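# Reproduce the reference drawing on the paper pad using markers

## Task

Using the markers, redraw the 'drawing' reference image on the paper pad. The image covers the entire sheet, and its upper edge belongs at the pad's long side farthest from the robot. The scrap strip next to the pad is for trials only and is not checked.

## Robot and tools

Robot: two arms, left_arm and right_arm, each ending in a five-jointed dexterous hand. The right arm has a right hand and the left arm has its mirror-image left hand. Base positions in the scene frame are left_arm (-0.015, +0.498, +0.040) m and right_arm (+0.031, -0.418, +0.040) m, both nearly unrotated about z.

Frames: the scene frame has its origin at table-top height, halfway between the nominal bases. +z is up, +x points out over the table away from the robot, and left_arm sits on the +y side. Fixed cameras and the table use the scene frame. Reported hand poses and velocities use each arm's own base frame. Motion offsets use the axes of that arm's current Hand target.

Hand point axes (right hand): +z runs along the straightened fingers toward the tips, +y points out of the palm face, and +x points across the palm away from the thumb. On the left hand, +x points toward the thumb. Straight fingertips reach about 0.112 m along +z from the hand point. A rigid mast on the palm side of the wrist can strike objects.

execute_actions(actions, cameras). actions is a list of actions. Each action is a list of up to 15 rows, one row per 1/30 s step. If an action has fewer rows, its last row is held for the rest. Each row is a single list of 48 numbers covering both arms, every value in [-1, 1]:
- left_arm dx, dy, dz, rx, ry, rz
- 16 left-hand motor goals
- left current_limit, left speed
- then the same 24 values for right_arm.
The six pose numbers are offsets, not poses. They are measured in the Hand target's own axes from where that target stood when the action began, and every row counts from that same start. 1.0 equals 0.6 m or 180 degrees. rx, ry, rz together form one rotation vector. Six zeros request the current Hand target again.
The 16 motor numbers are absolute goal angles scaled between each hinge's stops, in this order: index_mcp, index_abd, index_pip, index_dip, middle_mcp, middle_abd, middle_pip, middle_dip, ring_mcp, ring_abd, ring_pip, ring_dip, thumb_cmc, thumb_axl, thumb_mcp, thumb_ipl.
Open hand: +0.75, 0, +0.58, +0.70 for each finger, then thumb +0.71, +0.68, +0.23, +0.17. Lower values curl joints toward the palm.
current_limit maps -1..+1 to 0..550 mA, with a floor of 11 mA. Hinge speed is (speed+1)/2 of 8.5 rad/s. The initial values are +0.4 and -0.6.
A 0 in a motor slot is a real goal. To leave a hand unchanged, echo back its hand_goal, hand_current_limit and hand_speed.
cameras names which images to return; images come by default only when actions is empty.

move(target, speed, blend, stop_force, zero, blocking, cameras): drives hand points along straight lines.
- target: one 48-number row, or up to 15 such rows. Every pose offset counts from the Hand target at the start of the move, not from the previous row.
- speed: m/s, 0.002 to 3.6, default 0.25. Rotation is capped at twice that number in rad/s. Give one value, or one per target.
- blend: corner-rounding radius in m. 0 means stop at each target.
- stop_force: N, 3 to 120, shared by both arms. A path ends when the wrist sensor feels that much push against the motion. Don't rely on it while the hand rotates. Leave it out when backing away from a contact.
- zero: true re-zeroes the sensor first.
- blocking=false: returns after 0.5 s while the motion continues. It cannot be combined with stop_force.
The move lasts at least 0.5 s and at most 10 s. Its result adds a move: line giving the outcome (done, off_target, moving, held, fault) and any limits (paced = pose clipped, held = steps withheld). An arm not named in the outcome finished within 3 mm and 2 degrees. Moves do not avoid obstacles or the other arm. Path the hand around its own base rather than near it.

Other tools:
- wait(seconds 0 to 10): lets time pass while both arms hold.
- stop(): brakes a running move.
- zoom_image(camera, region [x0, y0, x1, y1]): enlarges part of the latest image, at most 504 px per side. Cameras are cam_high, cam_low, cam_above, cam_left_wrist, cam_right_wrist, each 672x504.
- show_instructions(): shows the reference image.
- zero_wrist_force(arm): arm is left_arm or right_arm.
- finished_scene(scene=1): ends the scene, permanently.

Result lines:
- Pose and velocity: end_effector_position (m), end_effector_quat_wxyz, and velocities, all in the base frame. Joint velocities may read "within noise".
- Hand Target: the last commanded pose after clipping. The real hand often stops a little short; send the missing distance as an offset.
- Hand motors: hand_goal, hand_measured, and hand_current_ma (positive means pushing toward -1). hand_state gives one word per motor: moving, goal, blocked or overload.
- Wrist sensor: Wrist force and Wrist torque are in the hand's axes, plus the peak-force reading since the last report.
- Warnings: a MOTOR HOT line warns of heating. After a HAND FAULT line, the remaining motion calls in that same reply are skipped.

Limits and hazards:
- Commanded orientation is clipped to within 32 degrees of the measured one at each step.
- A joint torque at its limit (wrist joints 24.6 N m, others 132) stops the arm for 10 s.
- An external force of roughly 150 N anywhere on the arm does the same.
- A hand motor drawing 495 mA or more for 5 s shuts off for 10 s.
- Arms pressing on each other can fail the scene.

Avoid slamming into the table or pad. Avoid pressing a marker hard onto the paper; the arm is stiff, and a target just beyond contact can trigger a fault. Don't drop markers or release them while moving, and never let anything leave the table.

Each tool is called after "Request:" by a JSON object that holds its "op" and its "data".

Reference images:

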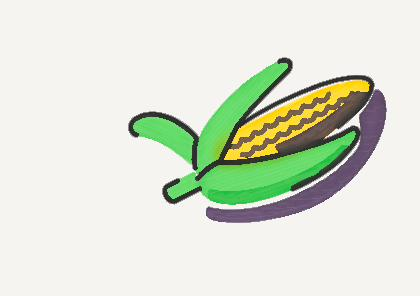

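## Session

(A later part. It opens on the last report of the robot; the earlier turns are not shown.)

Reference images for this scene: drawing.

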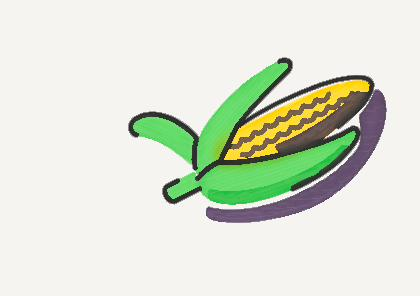

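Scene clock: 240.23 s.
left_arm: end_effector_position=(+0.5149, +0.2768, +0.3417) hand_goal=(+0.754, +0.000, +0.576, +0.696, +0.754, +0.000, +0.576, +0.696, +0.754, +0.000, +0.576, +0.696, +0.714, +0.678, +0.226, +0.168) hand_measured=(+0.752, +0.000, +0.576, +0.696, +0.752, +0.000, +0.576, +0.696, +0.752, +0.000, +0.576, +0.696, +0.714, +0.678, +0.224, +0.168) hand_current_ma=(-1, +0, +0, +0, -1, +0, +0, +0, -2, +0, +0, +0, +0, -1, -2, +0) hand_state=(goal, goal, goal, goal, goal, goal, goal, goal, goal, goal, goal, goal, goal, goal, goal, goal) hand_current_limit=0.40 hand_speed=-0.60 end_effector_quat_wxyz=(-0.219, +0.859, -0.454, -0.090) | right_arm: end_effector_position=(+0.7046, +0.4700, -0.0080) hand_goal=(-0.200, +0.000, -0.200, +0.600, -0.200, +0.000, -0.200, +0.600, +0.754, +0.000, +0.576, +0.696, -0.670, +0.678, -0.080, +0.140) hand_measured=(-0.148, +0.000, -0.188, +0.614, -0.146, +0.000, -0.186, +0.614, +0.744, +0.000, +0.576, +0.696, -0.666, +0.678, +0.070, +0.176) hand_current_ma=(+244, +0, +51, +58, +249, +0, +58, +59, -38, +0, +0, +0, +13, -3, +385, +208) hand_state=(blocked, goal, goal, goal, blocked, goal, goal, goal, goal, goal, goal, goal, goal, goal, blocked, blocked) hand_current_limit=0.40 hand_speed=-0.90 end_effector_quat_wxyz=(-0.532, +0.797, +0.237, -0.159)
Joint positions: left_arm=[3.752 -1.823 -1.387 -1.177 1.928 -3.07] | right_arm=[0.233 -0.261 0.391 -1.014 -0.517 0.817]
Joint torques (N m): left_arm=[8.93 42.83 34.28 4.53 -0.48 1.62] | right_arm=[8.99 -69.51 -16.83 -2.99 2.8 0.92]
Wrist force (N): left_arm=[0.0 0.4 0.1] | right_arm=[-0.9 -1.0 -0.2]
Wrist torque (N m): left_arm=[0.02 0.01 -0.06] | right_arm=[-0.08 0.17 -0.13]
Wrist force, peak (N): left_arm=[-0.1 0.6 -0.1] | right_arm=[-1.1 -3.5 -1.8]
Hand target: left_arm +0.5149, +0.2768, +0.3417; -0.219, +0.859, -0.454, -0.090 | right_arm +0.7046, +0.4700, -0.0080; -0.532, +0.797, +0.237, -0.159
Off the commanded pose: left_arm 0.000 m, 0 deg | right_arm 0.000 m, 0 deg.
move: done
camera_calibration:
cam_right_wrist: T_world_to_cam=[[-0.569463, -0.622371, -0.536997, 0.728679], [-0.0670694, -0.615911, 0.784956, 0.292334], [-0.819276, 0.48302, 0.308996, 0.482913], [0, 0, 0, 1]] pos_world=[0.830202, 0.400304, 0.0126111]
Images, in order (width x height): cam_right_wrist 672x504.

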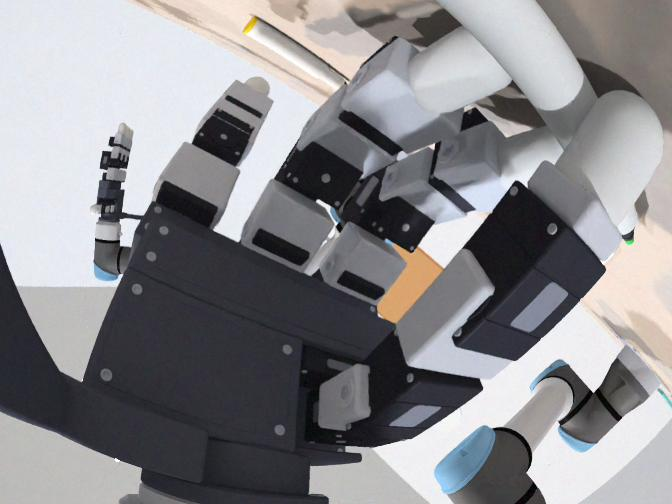

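Request:
{"op": "move", "data": {"target": [0,0,0,0,0,0, 0.754,0,0.576,0.696,0.754,0,0.576,0.696,0.754,0,0.576,0.696,0.714,0.678,0.226,0.168,0.4,-0.6, 0,-0.1077,-0.0449,0,0,0, -0.2,0,-0.2,0.6,-0.2,0,-0.2,0.6,0.754,0,0.576,0.696,-0.671,0.678,-0.08,0.14,0.4,-0.9], "speed": 0.1, "cameras": ["cam_above","cam_right_wrist"]}}

Scene clock: 268.40 s.
left_arm: end_effector_position=(+0.5149, +0.2768, +0.3417) hand_goal=(+0.754, +0.000, +0.576, +0.696, +0.754, +0.000, +0.576, +0.696, +0.754, +0.000, +0.576, +0.696, +0.714, +0.678, +0.226, +0.168) hand_measured=(+0.752, +0.000, +0.576, +0.696, +0.752, +0.000, +0.576, +0.696, +0.752, +0.000, +0.576, +0.696, +0.714, +0.678, +0.224, +0.168) hand_current_ma=(-1, +0, +0, +0, -1, +0, +0, +0, -2, +0, +0, +0, +0, -1, -2, +0) hand_state=(goal, goal, goal, goal, goal, goal, goal, goal, goal, goal, goal, goal, goal, goal, goal, goal) hand_current_limit=0.40 hand_speed=-0.60 end_effector_quat_wxyz=(-0.219, +0.859, -0.454, -0.090) | right_arm: end_effector_position=(+0.7048, +0.4700, +0.0620) hand_goal=(-0.200, +0.000, -0.200, +0.600, -0.200, +0.000, -0.200, +0.600, +0.754, +0.000, +0.576, +0.696, -0.670, +0.678, -0.080, +0.140) hand_measured=(-0.148, +0.000, -0.188, +0.614, -0.146, +0.000, -0.186, +0.614, +0.744, +0.000, +0.576, +0.696, -0.666, +0.678, +0.070, +0.176) hand_current_ma=(+244, +0, +51, +58, +249, +0, +58, +59, -38, +0, +0, +0, +13, -3, +385, +208) hand_state=(blocked, goal, goal, goal, blocked, goal, goal, goal, goal, goal, goal, goal, goal, goal, blocked, blocked) hand_current_limit=0.40 hand_speed=-0.90 end_effector_quat_wxyz=(-0.532, +0.797, +0.237, -0.159)
Joint positions: left_arm=[3.752 -1.823 -1.387 -1.177 1.928 -3.07] | right_arm=[0.233 -0.288 0.267 -0.863 -0.517 0.817]
Joint torques (N m): left_arm=[9.48 43.55 33.87 4.63 -0.51 1.72] | right_arm=[-11.02 -58.61 -31.24 1.4 -1.52 -1.4]
Wrist force (N): left_arm=[-0.2 0.3 0.2] | right_arm=[-1.0 -1.0 -0.3]
Wrist torque (N m): left_arm=[0.01 0.03 -0.08] | right_arm=[-0.07 0.19 -0.06]
Wrist force, peak (N): left_arm=[0.1 0.6 0.3] | right_arm=[-0.9 -2.0 -0.5]
Hand target: left_arm +0.5149, +0.2768, +0.3417; -0.219, +0.859, -0.454, -0.090 | right_arm +0.7048, +0.4700, +0.0620; -0.532, +0.797, +0.237, -0.159
Off the commanded pose: left_arm 0.000 m, 0 deg | right_arm 0.000 m, 0 deg.
move: done
camera_calibration:
cam_right_wrist: T_world_to_cam=[[-0.569462, -0.622299, -0.537082, 0.76636], [-0.0672476, -0.615913, 0.784939, 0.237549], [-0.819263, 0.48311, 0.308891, 0.461409], [0, 0, 0, 1]] pos_world=[0.830402, 0.400303, 0.0826118]
Images, in order (width x height): cam_above 672x504, cam_right_wrist 672x504.

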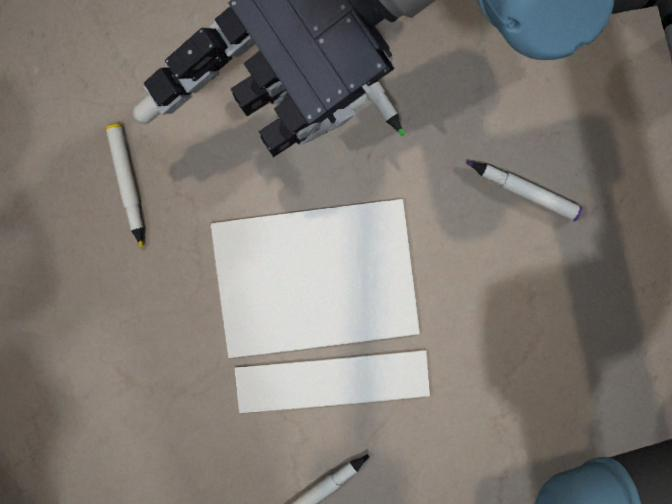

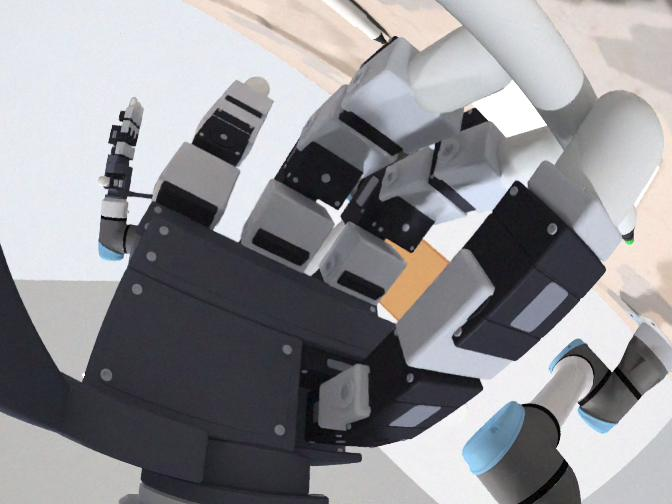

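Request:
{"op": "move", "data": {"target": [0,0,0,0,0,0, 0.754,0,0.576,0.696,0.754,0,0.576,0.696,0.754,0,0.576,0.696,0.714,0.678,0.226,0.168,0.4,-0.6, -0.4492,-0.1772,0.213,-0.0806,0.1209,-0.31, -0.2,0,-0.2,0.6,-0.2,0,-0.2,0.6,0.754,0,0.576,0.696,-0.671,0.678,-0.08,0.14,0.4,-0.9], "speed": 0.2, "cameras": ["cam_above","cam_right_wrist","cam_high","cam_low"]}}

Request:
{"op": "zoom_image", "data": {"camera": "cam_above", "region": [280, 240, 500, 430]}}

Request:
{"op": "zoom_image", "data": {"camera": "cam_low", "region": [280, 200, 440, 300]}}

Request:
{"op": "zoom_image", "data": {"camera": "cam_right_wrist", "region": [420, 60, 672, 310]}}

Scene clock: 277.70 s.
left_arm: end_effector_position=(+0.5149, +0.2768, +0.3417) hand_goal=(+0.754, +0.000, +0.576, +0.696, +0.754, +0.000, +0.576, +0.696, +0.754, +0.000, +0.576, +0.696, +0.714, +0.678, +0.226, +0.168) hand_measured=(+0.752, +0.000, +0.576, +0.696, +0.752, +0.000, +0.576, +0.696, +0.752, +0.000, +0.576, +0.696, +0.714, +0.678, +0.224, +0.168) hand_current_ma=(-1, +0, +0, +0, -1, +0, +0, +0, -2, +0, +0, +0, +0, -1, -2, +0) hand_state=(goal, goal, goal, goal, goal, goal, goal, goal, goal, goal, goal, goal, goal, goal, goal, goal) hand_current_limit=0.40 hand_speed=-0.60 end_effector_quat_wxyz=(-0.219, +0.859, -0.454, -0.090) | right_arm: end_effector_position=(+0.3924, +0.4556, +0.1119) hand_goal=(-0.200, +0.000, -0.200, +0.600, -0.200, +0.000, -0.200, +0.600, +0.754, +0.000, +0.576, +0.696, -0.670, +0.678, -0.080, +0.140) hand_measured=(-0.148, +0.002, -0.188, +0.614, -0.146, +0.002, -0.186, +0.614, +0.744, +0.000, +0.576, +0.696, -0.666, +0.678, +0.070, +0.176) hand_current_ma=(+244, +6, +51, +58, +249, +5, +58, +59, -38, +3, +0, +0, +17, -3, +385, +208) hand_state=(blocked, goal, goal, goal, blocked, goal, goal, goal, goal, goal, goal, goal, goal, goal, blocked, blocked) hand_current_limit=0.40 hand_speed=-0.90 end_effector_quat_wxyz=(-0.478, +0.668, +0.496, +0.283)
Joint positions: left_arm=[3.752 -1.823 -1.387 -1.177 1.928 -3.07] | right_arm=[0.329 -1.198 2.333 -3.199 -0.45 0.935]
Joint torques (N m): left_arm=[9.72 42.95 33.32 4.54 -0.41 1.71] | right_arm=[10.1 -20.53 -5.85 -5.62 -0.89 0.96]
Wrist force (N): left_arm=[0.1 0.5 0.0] | right_arm=[-0.3 -0.3 0.2]
Wrist torque (N m): left_arm=[0.04 -0.01 -0.06] | right_arm=[-0.13 0.21 0.20]
Wrist force, peak (N): left_arm=[0.0 0.8 0.0] | right_arm=[-1.2 -1.2 -0.4]
Hand target: left_arm +0.5149, +0.2768, +0.3417; -0.219, +0.859, -0.454, -0.090 | right_arm +0.3924, +0.4556, +0.1119; -0.478, +0.668, +0.496, +0.283
Off the commanded pose: left_arm 0.000 m, 0 deg | right_arm 0.000 m, 0 deg.
move: done
camera_calibration:
cam_right_wrist: T_world_to_cam=[[0.25345, -0.338577, -0.906162, 0.195416], [-0.570701, -0.808693, 0.142536, 0.525776], [-0.781065, 0.481022, -0.39819, 0.26218], [0, 0, 0, 1]] pos_world=[0.455312, 0.36524, 0.206534]
Images, in order (width x height): cam_high 672x504, cam_low 672x504, cam_above 672x504, cam_right_wrist 672x504.

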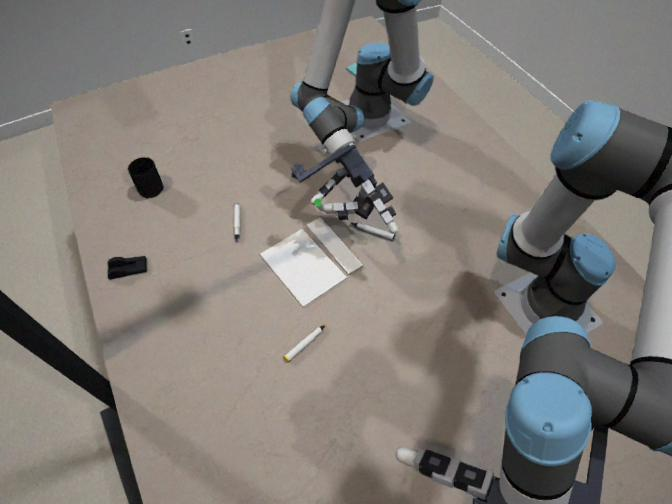

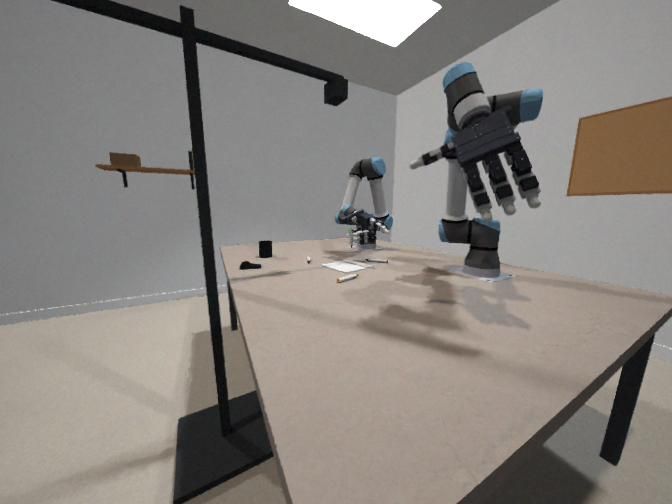

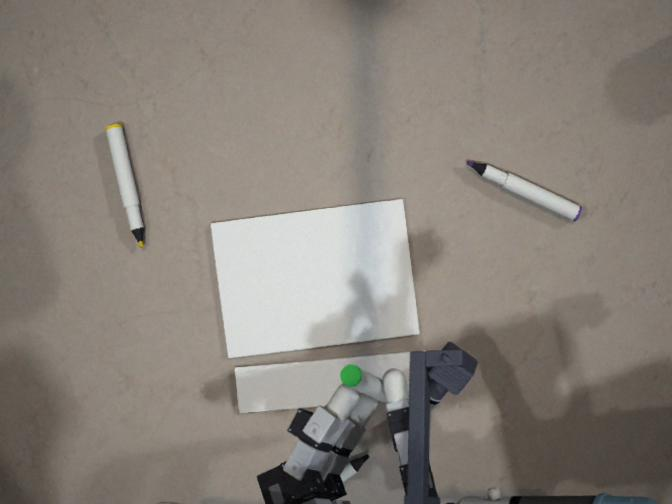

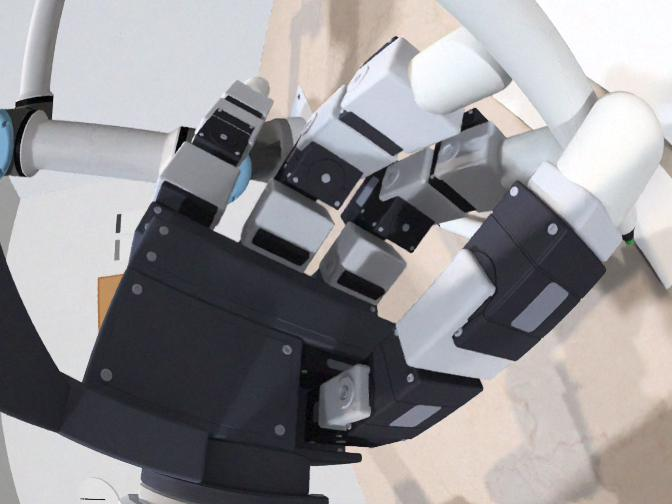

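Scaled by 2.291.

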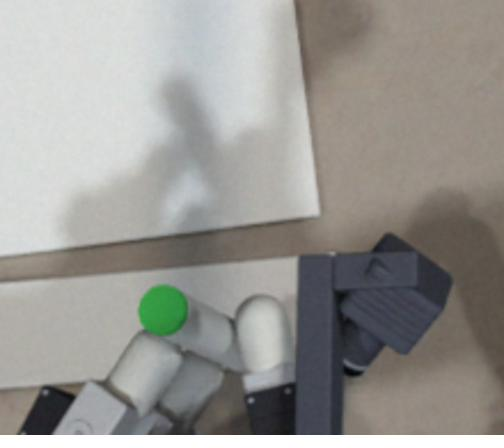

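Scaled by 3.150.

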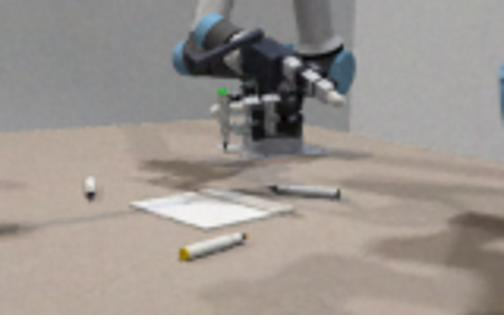

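Scaled by 2.000 from the camera's 672x504 image, which has a finer 960x720 frame.

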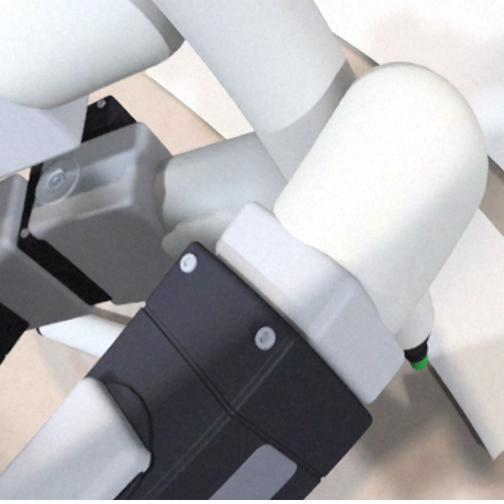

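Request:
{"op": "move", "data": {"target": [0,0,0,0,0,0, 0.754,0,0.576,0.696,0.754,0,0.576,0.696,0.754,0,0.576,0.696,0.714,0.678,0.226,0.168,0.4,-0.6, -0.1022,0.0426,0.0462,0,0,0, -0.2,0,-0.2,0.6,-0.2,0,-0.2,0.6,0.754,0,0.576,0.696,-0.671,0.678,-0.08,0.14,0.4,-0.9], "speed": 0.15, "cameras": ["cam_above","cam_right_wrist","cam_low"]}}

Request:
{"op": "zoom_image", "data": {"camera": "cam_low", "region": [310, 220, 410, 290]}}

Request:
{"op": "zoom_image", "data": {"camera": "cam_right_wrist", "region": [522, 160, 672, 310]}}

Scene clock: 284.63 s.
left_arm: end_effector_position=(+0.5149, +0.2768, +0.3417) hand_goal=(+0.754, +0.000, +0.576, +0.696, +0.754, +0.000, +0.576, +0.696, +0.754, +0.000, +0.576, +0.696, +0.714, +0.678, +0.226, +0.168) hand_measured=(+0.752, +0.000, +0.576, +0.696, +0.752, +0.000, +0.576, +0.696, +0.752, +0.000, +0.576, +0.696, +0.714, +0.678, +0.224, +0.168) hand_current_ma=(-1, +0, +0, +0, -1, +0, +0, +0, -2, +0, +0, +0, +0, -1, -2, +0) hand_state=(goal, goal, goal, goal, goal, goal, goal, goal, goal, goal, goal, goal, goal, goal, goal, goal) hand_current_limit=0.40 hand_speed=-0.60 end_effector_quat_wxyz=(-0.219, +0.859, -0.454, -0.090) | right_arm: end_effector_position=(+0.3922, +0.4557, +0.0399) hand_goal=(-0.200, +0.000, -0.200, +0.600, -0.200, +0.000, -0.200, +0.600, +0.754, +0.000, +0.576, +0.696, -0.670, +0.678, -0.080, +0.140) hand_measured=(-0.148, +0.002, -0.188, +0.614, -0.146, +0.002, -0.186, +0.614, +0.744, +0.002, +0.576, +0.696, -0.666, +0.678, +0.070, +0.176) hand_current_ma=(+244, +8, +51, +58, +249, +7, +58, +59, -38, +3, +0, +0, +18, -3, +385, +208) hand_state=(blocked, goal, goal, goal, blocked, goal, goal, goal, goal, goal, goal, goal, goal, goal, blocked, blocked) hand_current_limit=0.40 hand_speed=-0.90 end_effector_quat_wxyz=(-0.478, +0.668, +0.496, +0.283)
Joint positions: left_arm=[3.752 -1.823 -1.387 -1.177 1.928 -3.07] | right_arm=[0.329 -0.975 2.336 -3.425 -0.451 0.936]
Joint torques (N m): left_arm=[9 41.98 33.26 4.58 -0.46 1.76] | right_arm=[10.37 -24.71 -15.55 -5.19 -0.97 1.37]
Wrist force (N): left_arm=[-0.1 0.1 0.2] | right_arm=[0.0 -0.5 0.1]
Wrist torque (N m): left_arm=[-0.02 0.02 -0.07] | right_arm=[-0.13 0.19 0.21]
Wrist force, peak (N): left_arm=[-0.2 0.6 0.1] | right_arm=[-1.1 0.0 0.7]
Hand target: left_arm +0.5149, +0.2768, +0.3417; -0.219, +0.859, -0.454, -0.090 | right_arm +0.3922, +0.4557, +0.0399; -0.478, +0.668, +0.496, +0.283
Off the commanded pose: left_arm 0.000 m, 0 deg | right_arm 0.000 m, 0 deg.
move: done
camera_calibration:
cam_right_wrist: T_world_to_cam=[[0.253425, -0.338599, -0.90616, 0.130276], [-0.570818, -0.808615, 0.14251, 0.536032], [-0.780989, 0.481137, -0.398201, 0.233231], [0, 0, 0, 1]] pos_world=[0.455112, 0.365339, 0.134534]
Images, in order (width x height): cam_low 672x504, cam_above 672x504, cam_right_wrist 672x504.

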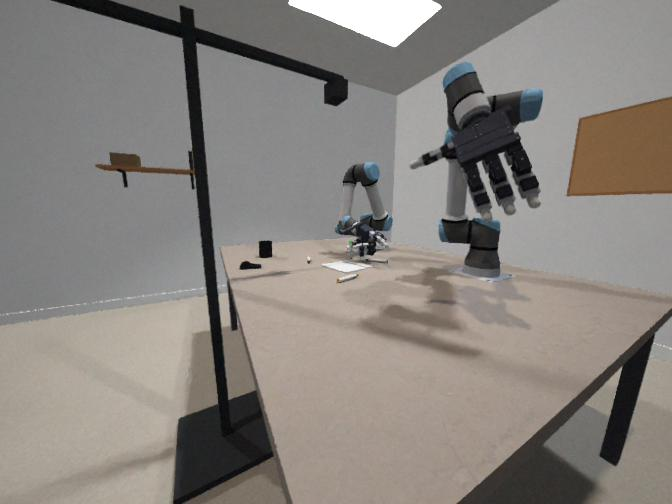

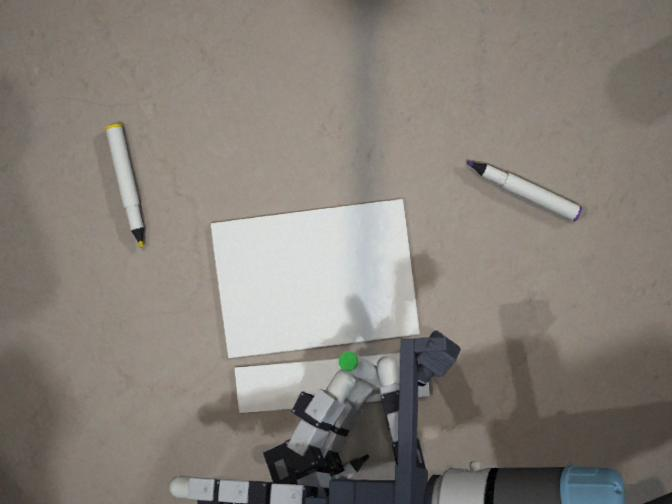

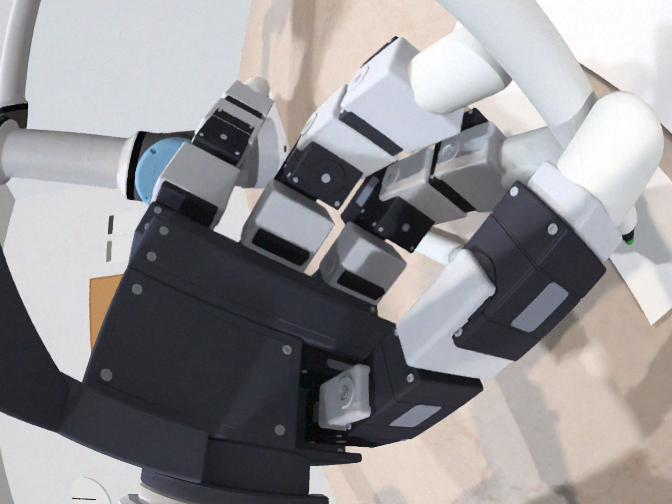

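Scaled by 5.040.

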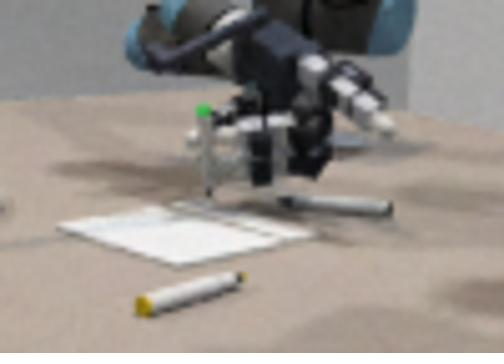

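Scaled by 3.360 from the camera's 672x504 image, which has a finer 960x720 frame.

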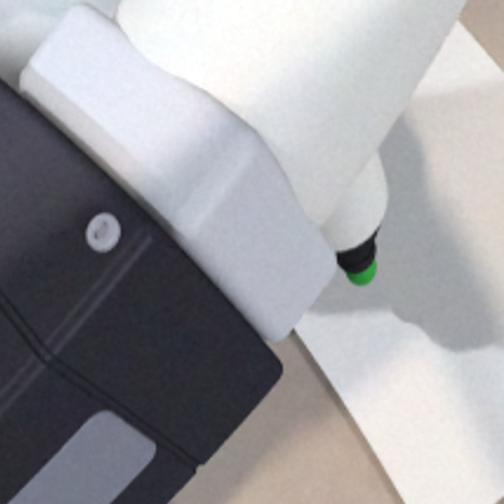

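Request:
{"op": "move", "data": {"target": [0,0,0,0,0,0, 0.754,0,0.576,0.696,0.754,0,0.576,0.696,0.754,0,0.576,0.696,0.714,0.678,0.226,0.168,0.4,-0.6, -0.0284,0.0118,0.0128,0,0,0, -0.2,0,-0.2,0.6,-0.2,0,-0.2,0.6,0.754,0,0.576,0.696,-0.671,0.678,-0.08,0.14,0.4,-0.9], "speed": 0.004, "stop_force": 3, "cameras": ["cam_right_wrist","cam_low"]}}

Request:
{"op": "zoom_image", "data": {"camera": "cam_right_wrist", "region": [522, 160, 672, 310]}}

Scene clock: 293.67 s.
left_arm: end_effector_position=(+0.5149, +0.2768, +0.3417) hand_goal=(+0.754, +0.000, +0.576, +0.696, +0.754, +0.000, +0.576, +0.696, +0.754, +0.000, +0.576, +0.696, +0.714, +0.678, +0.226, +0.168) hand_measured=(+0.752, +0.000, +0.576, +0.696, +0.752, +0.000, +0.576, +0.696, +0.752, +0.000, +0.576, +0.696, +0.714, +0.678, +0.224, +0.168) hand_current_ma=(-1, +0, +0, +0, -1, +0, +0, +0, -2, +0, +0, +0, +0, -1, -2, +0) hand_state=(goal, goal, goal, goal, goal, goal, goal, goal, goal, goal, goal, goal, goal, goal, goal, goal) hand_current_limit=0.40 hand_speed=-0.60 end_effector_quat_wxyz=(-0.219, +0.859, -0.454, -0.090) | right_arm: end_effector_position=(+0.3922, +0.4557, +0.0199) hand_goal=(-0.200, +0.000, -0.200, +0.600, -0.200, +0.000, -0.200, +0.600, +0.754, +0.000, +0.576, +0.696, -0.670, +0.678, -0.080, +0.140) hand_measured=(-0.162, +0.000, -0.194, +0.602, -0.146, +0.004, -0.166, +0.614, +0.744, +0.002, +0.576, +0.696, -0.678, +0.678, +0.070, +0.176) hand_current_ma=(+175, -1, +19, +6, +252, +11, +146, +60, -38, +3, +0, +0, -29, -3, +385, +208) hand_state=(blocked, goal, goal, goal, blocked, goal, blocked, goal, goal, goal, goal, goal, goal, goal, blocked, blocked) hand_current_limit=0.40 hand_speed=-0.90 end_effector_quat_wxyz=(-0.478, +0.668, +0.496, +0.283)
Joint positions: left_arm=[3.752 -1.823 -1.387 -1.177 1.928 -3.07] | right_arm=[0.329 -0.911 2.329 -3.483 -0.451 0.936]
Joint torques (N m): left_arm=[9.78 41.82 33.52 4.65 -0.37 1.77] | right_arm=[9.52 -25.1 -13.06 -5.09 -1.31 1.23]
Wrist force (N): left_arm=[-0.2 0.1 0.0] | right_arm=[0.8 -0.7 -0.2]
Wrist torque (N m): left_arm=[0.00 0.03 -0.07] | right_arm=[-0.15 0.14 0.18]
Wrist force, peak (N): left_arm=[-0.4 0.5 0.2] | right_arm=[1.6 -1.0 -0.3]
Hand target: left_arm +0.5149, +0.2768, +0.3417; -0.219, +0.859, -0.454, -0.090 | right_arm +0.3922, +0.4557, +0.0199; -0.478, +0.668, +0.496, +0.283
Off the commanded pose: left_arm 0.000 m, 0 deg | right_arm 0.000 m, 0 deg.
move: done
camera_calibration:
cam_right_wrist: T_world_to_cam=[[0.25341, -0.33862, -0.906157, 0.112193], [-0.570824, -0.808606, 0.142534, 0.538822], [-0.780989, 0.481137, -0.398201, 0.225189], [0, 0, 0, 1]] pos_world=[0.455012, 0.365339, 0.114534]
Images, in order (width x height): cam_low 672x504, cam_right_wrist 672x504.

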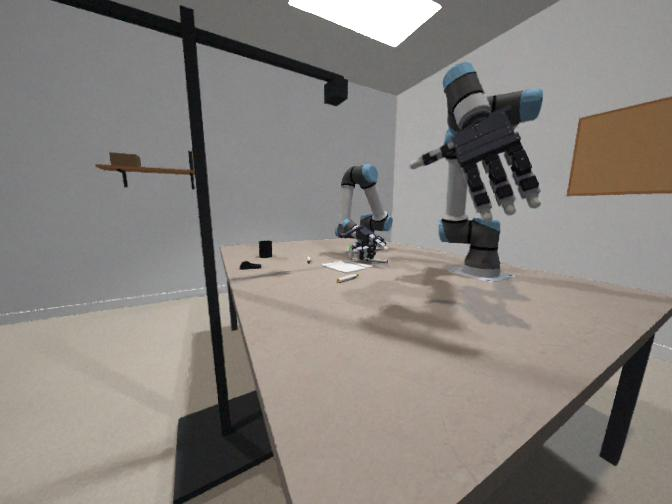

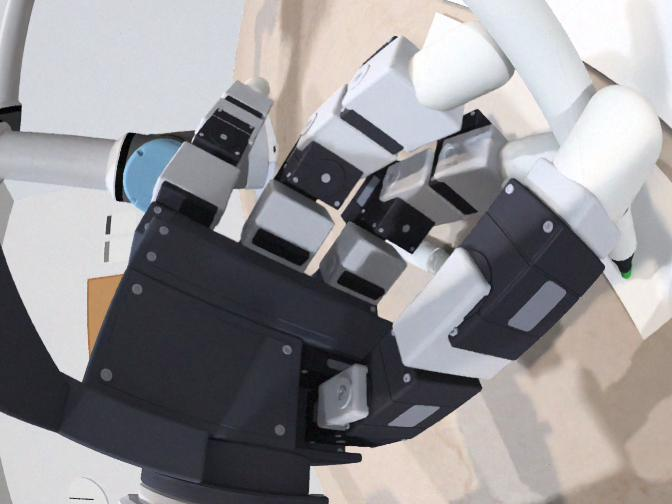

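Scaled by 3.360 from the camera's 672x504 image, which has a finer 960x720 frame.

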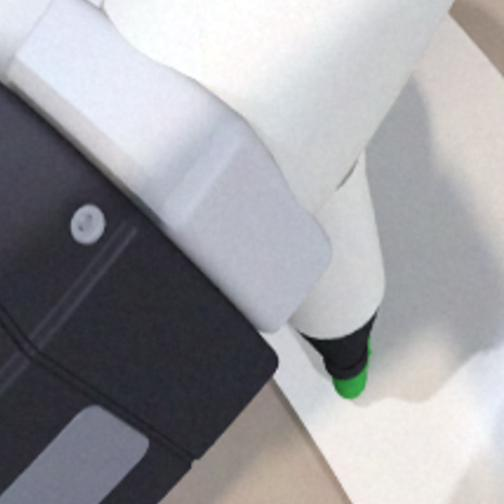

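Request:
{"op": "move", "data": {"target": [0,0,0,0,0,0, 0.754,0,0.576,0.696,0.754,0,0.576,0.696,0.754,0,0.576,0.696,0.714,0.678,0.226,0.168,0.4,-0.6, 0.0284,-0.0118,-0.0128,0,0,0, -0.2,0,-0.2,0.6,-0.2,0,-0.2,0.6,0.754,0,0.576,0.696,-0.671,0.678,-0.08,0.14,0.4,-0.9], "speed": 0.02, "cameras": ["cam_right_wrist","cam_above"]}}

Request:
{"op": "zoom_image", "data": {"camera": "cam_right_wrist", "region": [522, 160, 672, 310]}}

Scene clock: 302.77 s.
left_arm: end_effector_position=(+0.5149, +0.2768, +0.3417) hand_goal=(+0.754, +0.000, +0.576, +0.696, +0.754, +0.000, +0.576, +0.696, +0.754, +0.000, +0.576, +0.696, +0.714, +0.678, +0.226, +0.168) hand_measured=(+0.752, +0.000, +0.576, +0.696, +0.752, +0.000, +0.576, +0.696, +0.752, +0.000, +0.576, +0.696, +0.714, +0.678, +0.224, +0.168) hand_current_ma=(-1, +0, +0, +0, -1, +0, +0, +0, -2, +0, +0, +0, +0, -1, -2, +0) hand_state=(goal, goal, goal, goal, goal, goal, goal, goal, goal, goal, goal, goal, goal, goal, goal, goal) hand_current_limit=0.40 hand_speed=-0.60 end_effector_quat_wxyz=(-0.219, +0.859, -0.454, -0.090) | right_arm: end_effector_position=(+0.3922, +0.4557, +0.0399) hand_goal=(-0.200, +0.000, -0.200, +0.600, -0.200, +0.000, -0.200, +0.600, +0.754, +0.000, +0.576, +0.696, -0.670, +0.678, -0.080, +0.140) hand_measured=(-0.162, +0.004, -0.190, +0.604, -0.146, +0.004, -0.168, +0.614, +0.744, +0.002, +0.576, +0.696, -0.674, +0.678, +0.070, +0.176) hand_current_ma=(+175, +14, +43, +15, +252, +15, +138, +59, -38, +3, +0, +0, -16, -3, +385, +208) hand_state=(blocked, goal, goal, goal, blocked, goal, blocked, goal, goal, goal, goal, goal, goal, goal, blocked, blocked) hand_current_limit=0.40 hand_speed=-0.90 end_effector_quat_wxyz=(-0.478, +0.668, +0.496, +0.283)
Joint positions: left_arm=[3.752 -1.823 -1.387 -1.177 1.928 -3.07] | right_arm=[0.329 -0.974 2.336 -3.426 -0.451 0.936]
Joint torques (N m): left_arm=[8.68 40.69 33.22 4.47 -0.34 1.73] | right_arm=[-3.01 -39.81 -0.93 -0.15 0.61 -1.69]
Wrist force (N): left_arm=[0.0 0.2 -0.1] | right_arm=[-0.2 -0.6 -0.1]
Wrist torque (N m): left_arm=[0.02 0.00 -0.07] | right_arm=[-0.13 0.22 0.23]
Wrist force, peak (N): left_arm=[-0.1 0.6 0.1] | right_arm=[1.1 -0.6 -0.2]
Hand target: left_arm +0.5149, +0.2768, +0.3417; -0.219, +0.859, -0.454, -0.090 | right_arm +0.3922, +0.4557, +0.0399; -0.478, +0.668, +0.496, +0.283
Off the commanded pose: left_arm 0.000 m, 0 deg | right_arm 0.000 m, 0 deg.
move: done
camera_calibration:
cam_right_wrist: T_world_to_cam=[[0.253451, -0.338616, -0.906147, 0.130294], [-0.570755, -0.808653, 0.142542, 0.535957], [-0.781026, 0.48106, -0.398221, 0.2332], [0, 0, 0, 1]] pos_world=[0.455012, 0.36534, 0.134534]
Images, in order (width x height): cam_above 672x504, cam_right_wrist 672x504.

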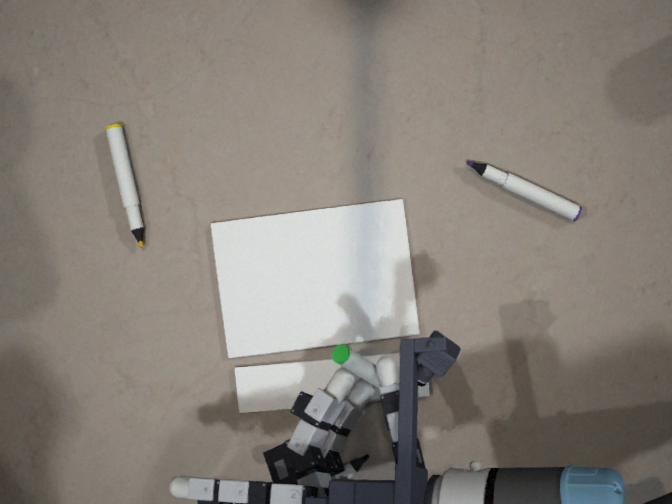

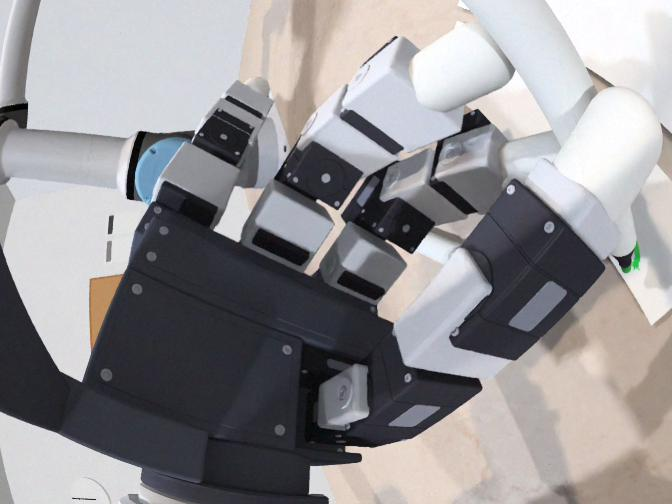

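Scaled by 3.360 from the camera's 672x504 image, which has a finer 960x720 frame.

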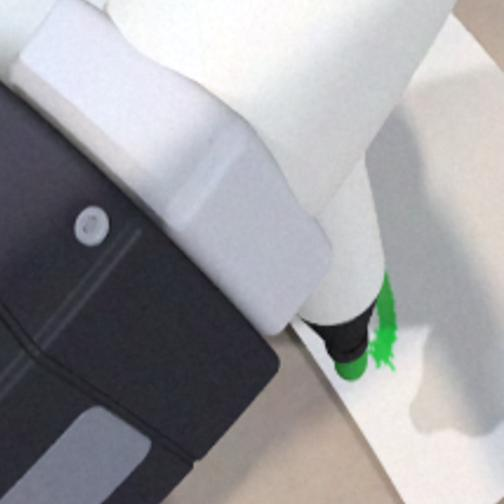

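Request:
{"op": "move", "data": {"target": [0,0,0,0,0,0, 0.754,0,0.576,0.696,0.754,0,0.576,0.696,0.754,0,0.576,0.696,0.714,0.678,0.226,0.168,0.4,-0.6, 0,0,0,0,0,0, -0.225,0,-0.21,0.59,-0.225,0,-0.2,0.59,0.754,0,0.576,0.696,-0.671,0.678,-0.15,0.10,0.7,-0.9], "cameras": ["cam_right_wrist"]}}

Request:
{"op": "zoom_image", "data": {"camera": "cam_right_wrist", "region": [522, 160, 672, 310]}}

Scene clock: 320.47 s.
left_arm: end_effector_position=(+0.5149, +0.2768, +0.3417) hand_goal=(+0.754, +0.000, +0.576, +0.696, +0.754, +0.000, +0.576, +0.696, +0.754, +0.000, +0.576, +0.696, +0.714, +0.678, +0.226, +0.168) hand_measured=(+0.752, +0.000, +0.576, +0.696, +0.752, +0.000, +0.576, +0.696, +0.752, +0.000, +0.576, +0.696, +0.714, +0.678, +0.224, +0.168) hand_current_ma=(-1, +0, +0, +0, -1, +0, +0, +0, -2, +0, +0, +0, +0, -1, -2, +0) hand_state=(goal, goal, goal, goal, goal, goal, goal, goal, goal, goal, goal, goal, goal, goal, goal, goal) hand_current_limit=0.40 hand_speed=-0.60 end_effector_quat_wxyz=(-0.219, +0.859, -0.454, -0.090) | right_arm: end_effector_position=(+0.3922, +0.4557, +0.0399) hand_goal=(-0.224, +0.000, -0.210, +0.590, -0.224, +0.000, -0.200, +0.590, +0.754, +0.000, +0.576, +0.696, -0.670, +0.678, -0.150, +0.100) hand_measured=(-0.162, +0.006, -0.190, +0.604, -0.150, +0.004, -0.168, +0.610, +0.744, +0.002, +0.576, +0.696, -0.672, +0.678, +0.070, +0.166) hand_current_ma=(+295, +18, +86, +56, +357, +15, +138, +79, -38, +3, +0, +0, -10, -3, +467, +409) hand_state=(blocked, goal, blocked, goal, blocked, goal, blocked, goal, goal, goal, goal, goal, goal, goal, blocked, blocked) hand_current_limit=0.70 hand_speed=-0.90 end_effector_quat_wxyz=(-0.478, +0.668, +0.496, +0.283)
Joint positions: left_arm=[3.752 -1.823 -1.387 -1.177 1.928 -3.07] | right_arm=[0.329 -0.974 2.336 -3.426 -0.451 0.936]
Joint torques (N m): left_arm=[9.49 40.97 33.07 4.43 -0.39 1.64] | right_arm=[-11.03 -40.13 -0.77 -0.01 4.1 -1.42]
Wrist force (N): left_arm=[0.0 0.3 -0.1] | right_arm=[-0.2 -0.6 0.0]
Wrist torque (N m): left_arm=[0.03 0.00 -0.07] | right_arm=[-0.14 0.22 0.24]
Wrist force, peak (N): left_arm=[-0.4 0.5 -0.1] | right_arm=[-0.2 -0.7 0.3]
Hand target: left_arm +0.5149, +0.2768, +0.3417; -0.219, +0.859, -0.454, -0.090 | right_arm +0.3922, +0.4557, +0.0399; -0.478, +0.668, +0.496, +0.283
Off the commanded pose: left_arm 0.000 m, 0 deg | right_arm 0.000 m, 0 deg.
move: done
camera_calibration:
cam_right_wrist: T_world_to_cam=[[0.25341, -0.33862, -0.906157, 0.13029], [-0.570824, -0.808606, 0.142534, 0.536029], [-0.780989, 0.481137, -0.398201, 0.233231], [0, 0, 0, 1]] pos_world=[0.455112, 0.365339, 0.134534]
Images, in order (width x height): cam_right_wrist 672x504.

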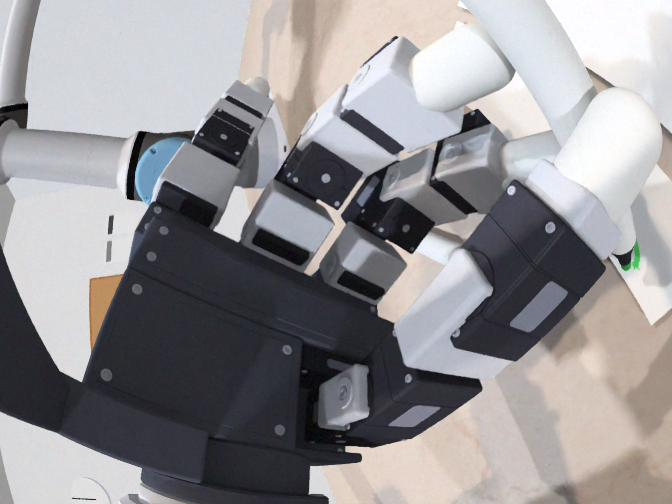

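Scaled by 3.360 from the camera's 672x504 image, which has a finer 960x720 frame.

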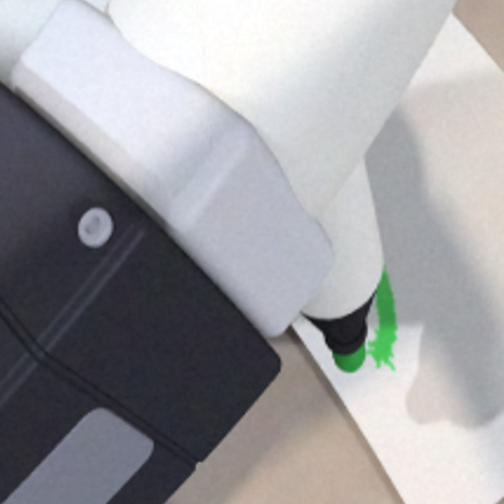

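Request:
{"op": "move", "data": {"target": [0,0,0,0,0,0, 0.754,0,0.576,0.696,0.754,0,0.576,0.696,0.754,0,0.576,0.696,0.714,0.678,0.226,0.168,0.4,-0.6, 0.008,-0.0215,0.025,0.0118,0.0333,-0.0353, -0.225,0,-0.21,0.59,-0.225,0,-0.2,0.59,0.754,0,0.576,0.696,-0.671,0.678,-0.15,0.10,0.7,-0.9], "speed": 0.05, "cameras": ["cam_right_wrist","cam_above","cam_low"]}}

Request:
{"op": "zoom_image", "data": {"camera": "cam_right_wrist", "region": [522, 160, 672, 310]}}

Request:
{"op": "zoom_image", "data": {"camera": "cam_above", "region": [260, 300, 460, 450]}}

Scene clock: 350.87 s.
left_arm: end_effector_position=(+0.5149, +0.2768, +0.3417) hand_goal=(+0.754, +0.000, +0.576, +0.696, +0.754, +0.000, +0.576, +0.696, +0.754, +0.000, +0.576, +0.696, +0.714, +0.678, +0.226, +0.168) hand_measured=(+0.752, +0.000, +0.576, +0.696, +0.752, +0.000, +0.576, +0.696, +0.752, +0.000, +0.576, +0.696, +0.714, +0.678, +0.224, +0.168) hand_current_ma=(-1, +0, +0, +0, -1, +0, +0, +0, -2, +0, +0, +0, +0, -1, -2, +0) hand_state=(goal, goal, goal, goal, goal, goal, goal, goal, goal, goal, goal, goal, goal, goal, goal, goal) hand_current_limit=0.40 hand_speed=-0.60 end_effector_quat_wxyz=(-0.219, +0.859, -0.454, -0.090) | right_arm: end_effector_position=(+0.3804, +0.4720, +0.0429) hand_goal=(-0.224, +0.000, -0.210, +0.590, -0.224, +0.000, -0.200, +0.590, +0.754, +0.000, +0.576, +0.696, -0.670, +0.678, -0.150, +0.100) hand_measured=(-0.162, +0.006, -0.190, +0.604, -0.150, +0.004, -0.168, +0.610, +0.744, +0.002, +0.576, +0.696, -0.672, +0.678, +0.070, +0.166) hand_current_ma=(+295, +19, +86, +56, +357, +16, +138, +79, -38, +3, +0, +0, -10, -3, +467, +409) hand_state=(blocked, goal, blocked, goal, blocked, goal, blocked, goal, goal, goal, goal, goal, goal, goal, blocked, blocked) hand_current_limit=0.70 hand_speed=-0.90 end_effector_quat_wxyz=(-0.499, +0.615, +0.512, +0.334)
Joint positions: left_arm=[3.752 -1.823 -1.387 -1.177 1.928 -3.07] | right_arm=[0.341 -0.84 2.326 -3.736 -0.367 1]
Joint torques (N m): left_arm=[9.33 41.49 31.51 4.35 -0.31 1.73] | right_arm=[10.4 -26.51 -11.87 -5.16 3.94 1.24]
Wrist force (N): left_arm=[-0.1 0.3 0.1] | right_arm=[-0.2 -0.6 0.2]
Wrist torque (N m): left_arm=[0.02 0.02 -0.08] | right_arm=[-0.23 0.26 0.21]
Wrist force, peak (N): left_arm=[-0.1 0.5 0.4] | right_arm=[-0.6 -0.5 0.2]
Hand target: left_arm +0.5149, +0.2768, +0.3417; -0.219, +0.859, -0.454, -0.090 | right_arm +0.3804, +0.4720, +0.0429; -0.499, +0.615, +0.512, +0.334
Off the commanded pose: left_arm 0.000 m, 0 deg | right_arm 0.000 m, 0 deg.
move: done
camera_calibration:
cam_right_wrist: T_world_to_cam=[[0.348135, -0.217204, -0.911935, 0.0483958], [-0.546704, -0.837275, -0.00928428, 0.552963], [-0.761523, 0.50179, -0.410231, 0.200719], [0, 0, 0, 1]] pos_world=[0.438311, 0.372775, 0.131609]
Images, in order (width x height): cam_low 672x504, cam_above 672x504, cam_right_wrist 672x504.

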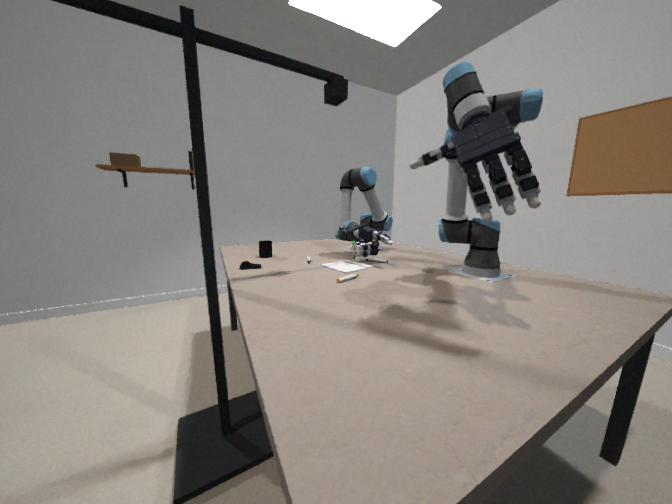

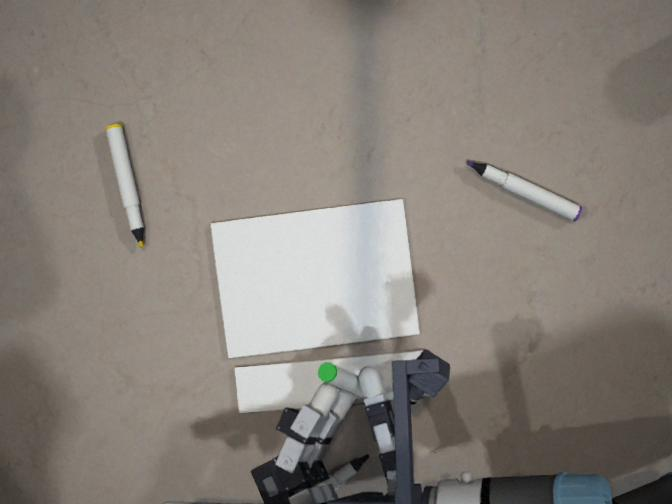

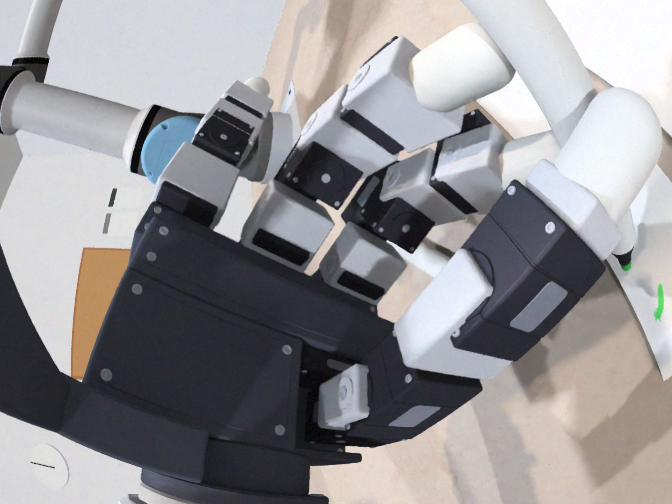

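Scaled by 3.360 from the camera's 672x504 image, which has a finer 960x720 frame.

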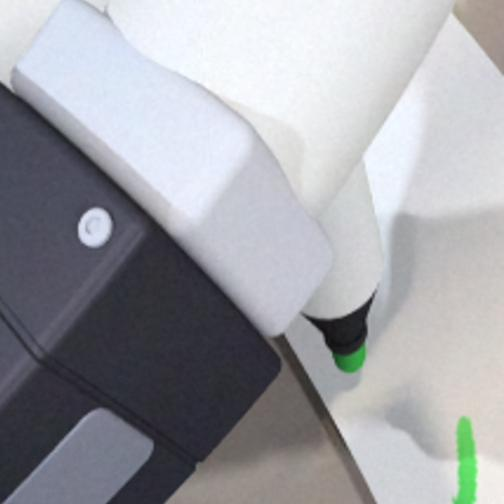

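Scaled by 2.520.

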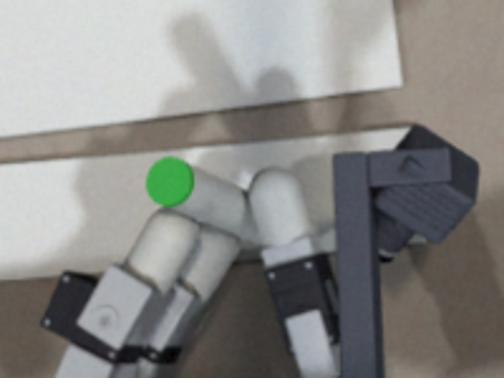

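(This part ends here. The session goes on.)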